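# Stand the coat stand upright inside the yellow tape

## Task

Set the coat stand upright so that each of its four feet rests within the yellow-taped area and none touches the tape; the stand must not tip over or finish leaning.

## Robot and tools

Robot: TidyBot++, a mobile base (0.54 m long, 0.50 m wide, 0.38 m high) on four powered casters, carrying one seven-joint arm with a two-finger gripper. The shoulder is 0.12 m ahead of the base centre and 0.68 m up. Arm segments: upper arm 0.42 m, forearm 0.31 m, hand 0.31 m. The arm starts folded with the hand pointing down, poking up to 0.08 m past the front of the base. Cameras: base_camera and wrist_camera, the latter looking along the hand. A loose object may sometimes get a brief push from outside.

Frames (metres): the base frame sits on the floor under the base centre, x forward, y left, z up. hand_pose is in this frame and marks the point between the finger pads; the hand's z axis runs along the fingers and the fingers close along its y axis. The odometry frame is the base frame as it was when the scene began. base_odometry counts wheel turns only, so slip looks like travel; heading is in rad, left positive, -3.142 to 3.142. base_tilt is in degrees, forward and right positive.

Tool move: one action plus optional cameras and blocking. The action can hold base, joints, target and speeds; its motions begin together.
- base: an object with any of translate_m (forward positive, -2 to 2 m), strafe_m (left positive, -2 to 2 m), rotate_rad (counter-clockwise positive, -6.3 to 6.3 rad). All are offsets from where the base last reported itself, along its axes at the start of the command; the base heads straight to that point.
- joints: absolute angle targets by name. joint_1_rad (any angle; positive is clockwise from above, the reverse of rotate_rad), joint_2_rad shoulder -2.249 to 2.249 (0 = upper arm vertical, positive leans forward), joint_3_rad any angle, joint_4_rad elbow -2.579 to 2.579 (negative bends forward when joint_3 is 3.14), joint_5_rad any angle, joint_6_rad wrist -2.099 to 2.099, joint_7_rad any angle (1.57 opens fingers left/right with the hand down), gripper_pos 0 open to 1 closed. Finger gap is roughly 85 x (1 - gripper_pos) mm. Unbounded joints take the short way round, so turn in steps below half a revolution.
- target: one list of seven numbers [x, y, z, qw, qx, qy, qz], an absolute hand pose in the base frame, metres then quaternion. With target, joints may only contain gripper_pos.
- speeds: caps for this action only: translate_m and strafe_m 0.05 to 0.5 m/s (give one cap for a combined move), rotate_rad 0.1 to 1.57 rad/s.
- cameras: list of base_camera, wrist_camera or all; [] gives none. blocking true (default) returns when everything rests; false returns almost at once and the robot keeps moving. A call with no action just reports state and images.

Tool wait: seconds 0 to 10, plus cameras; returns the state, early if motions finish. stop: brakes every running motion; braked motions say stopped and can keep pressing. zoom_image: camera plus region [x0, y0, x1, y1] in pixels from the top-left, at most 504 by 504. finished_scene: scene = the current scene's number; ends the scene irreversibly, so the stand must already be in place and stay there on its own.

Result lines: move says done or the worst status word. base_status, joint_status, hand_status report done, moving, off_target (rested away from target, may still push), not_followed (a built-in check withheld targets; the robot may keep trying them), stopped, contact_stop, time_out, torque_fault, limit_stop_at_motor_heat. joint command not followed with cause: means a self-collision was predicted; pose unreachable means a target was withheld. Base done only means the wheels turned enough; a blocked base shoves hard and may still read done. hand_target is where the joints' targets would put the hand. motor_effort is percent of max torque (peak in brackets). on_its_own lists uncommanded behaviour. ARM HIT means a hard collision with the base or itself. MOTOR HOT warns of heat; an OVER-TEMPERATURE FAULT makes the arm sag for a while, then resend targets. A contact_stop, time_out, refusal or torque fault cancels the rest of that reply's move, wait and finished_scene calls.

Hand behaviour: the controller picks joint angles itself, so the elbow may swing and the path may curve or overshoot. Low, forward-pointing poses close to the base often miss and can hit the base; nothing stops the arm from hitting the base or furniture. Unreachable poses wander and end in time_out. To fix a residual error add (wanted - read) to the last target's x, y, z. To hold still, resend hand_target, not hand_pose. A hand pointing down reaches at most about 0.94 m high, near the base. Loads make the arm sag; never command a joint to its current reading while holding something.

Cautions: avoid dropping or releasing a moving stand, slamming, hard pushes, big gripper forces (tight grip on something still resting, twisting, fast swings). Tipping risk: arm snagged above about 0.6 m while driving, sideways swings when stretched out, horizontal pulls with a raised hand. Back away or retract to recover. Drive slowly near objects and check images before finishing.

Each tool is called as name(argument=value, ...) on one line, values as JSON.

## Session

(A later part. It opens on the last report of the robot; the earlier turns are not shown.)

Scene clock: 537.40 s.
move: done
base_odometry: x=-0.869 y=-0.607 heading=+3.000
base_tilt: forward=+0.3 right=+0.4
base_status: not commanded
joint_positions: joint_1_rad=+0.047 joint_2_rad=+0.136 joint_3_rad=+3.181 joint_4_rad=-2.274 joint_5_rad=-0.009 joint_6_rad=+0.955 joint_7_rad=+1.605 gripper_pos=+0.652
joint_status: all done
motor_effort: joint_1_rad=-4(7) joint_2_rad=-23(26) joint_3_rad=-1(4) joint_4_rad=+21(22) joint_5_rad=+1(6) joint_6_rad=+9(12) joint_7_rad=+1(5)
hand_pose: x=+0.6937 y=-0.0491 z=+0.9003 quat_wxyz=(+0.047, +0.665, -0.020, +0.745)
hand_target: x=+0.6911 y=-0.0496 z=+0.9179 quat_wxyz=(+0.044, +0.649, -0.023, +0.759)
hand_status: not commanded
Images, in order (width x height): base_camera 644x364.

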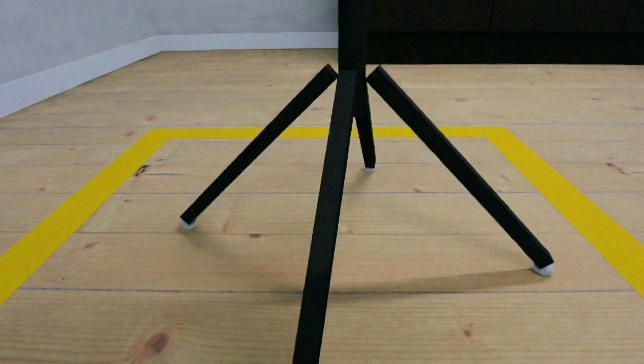

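move(joints={"gripper_pos": 0.6}, cameras=["base_camera"])

Scene clock: 553.57 s.
move: done
base_odometry: x=-0.869 y=-0.607 heading=+3.000
base_tilt: forward=+0.3 right=+0.4
base_status: not commanded
joint_positions: joint_1_rad=+0.049 joint_2_rad=+0.135 joint_3_rad=+3.178 joint_4_rad=-2.277 joint_5_rad=-0.009 joint_6_rad=+0.956 joint_7_rad=+1.605 gripper_pos=+0.600
joint_status: all done
motor_effort: joint_1_rad=+0(5) joint_2_rad=-22(23) joint_3_rad=+1(4) joint_4_rad=+21(24) joint_5_rad=+0(3) joint_6_rad=+9(11) joint_7_rad=+0(3)
hand_pose: x=+0.6928 y=-0.0490 z=+0.8999 quat_wxyz=(+0.047, +0.665, -0.020, +0.745)
hand_target: x=+0.6911 y=-0.0496 z=+0.9179 quat_wxyz=(+0.044, +0.649, -0.023, +0.759)
hand_status: not commanded
Images, in order (width x height): base_camera 644x364.

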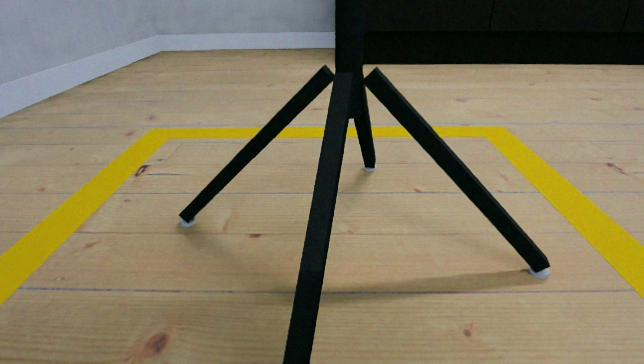

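move(joints={"gripper_pos": 0.0}, cameras=["wrist_camera"])

move(base={"translate_m": -0.4}, speeds={"translate_m": 0.3})

Scene clock: 560.60 s.
move: done
base_odometry: x=-0.869 y=-0.607 heading=+3.000
base_tilt: forward=+0.3 right=+0.5
base_status: not commanded
joint_positions: joint_1_rad=+0.049 joint_2_rad=+0.135 joint_3_rad=+3.178 joint_4_rad=-2.277 joint_5_rad=-0.009 joint_6_rad=+0.956 joint_7_rad=+1.605 gripper_pos=+0.000
joint_status: all done
motor_effort: joint_1_rad=+0(1) joint_2_rad=-21(21) joint_3_rad=+1(1) joint_4_rad=+21(21) joint_5_rad=-1(1) joint_6_rad=+9(9) joint_7_rad=+0(1)
hand_pose: x=+0.6928 y=-0.0490 z=+0.8999 quat_wxyz=(+0.047, +0.665, -0.020, +0.745)
hand_target: x=+0.6911 y=-0.0496 z=+0.9179 quat_wxyz=(+0.044, +0.649, -0.023, +0.759)
hand_status: not commanded
Images, in order (width x height): wrist_camera 644x476.

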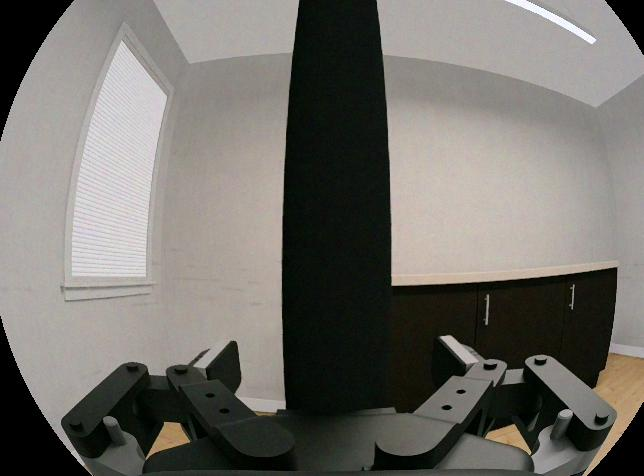

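Scene clock: 562.90 s.
move: done
base_odometry: x=-0.473 y=-0.664 heading=+3.000
base_tilt: forward=+0.3 right=+0.4
base_status: done
joint_positions: joint_1_rad=+0.049 joint_2_rad=+0.136 joint_3_rad=+3.178 joint_4_rad=-2.267 joint_5_rad=-0.009 joint_6_rad=+0.957 joint_7_rad=+1.605 gripper_pos=+0.000
joint_status: not commanded
motor_effort: joint_1_rad=-1(2) joint_2_rad=-22(25) joint_3_rad=+0(1) joint_4_rad=+17(20) joint_5_rad=+0(1) joint_6_rad=+8(9) joint_7_rad=+0(1)
hand_pose: x=+0.6949 y=-0.0491 z=+0.9049 quat_wxyz=(+0.047, +0.661, -0.020, +0.748)
hand_target: x=+0.6911 y=-0.0496 z=+0.9179 quat_wxyz=(+0.044, +0.649, -0.023, +0.759)
hand_status: not commanded
pictures: base_camera, wrist_camera
Images, in order (width x height): base_camera 644x364, wrist_camera 644x476.

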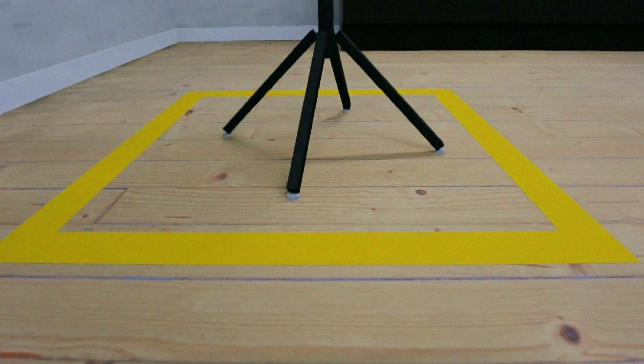

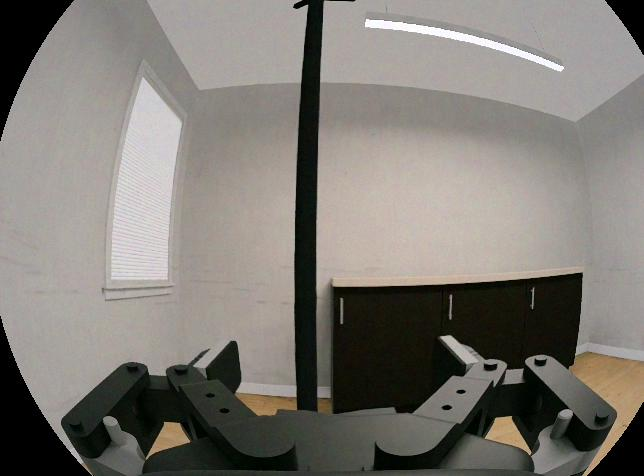

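finished_scene(scene=3)

The scene is finished: the task was done.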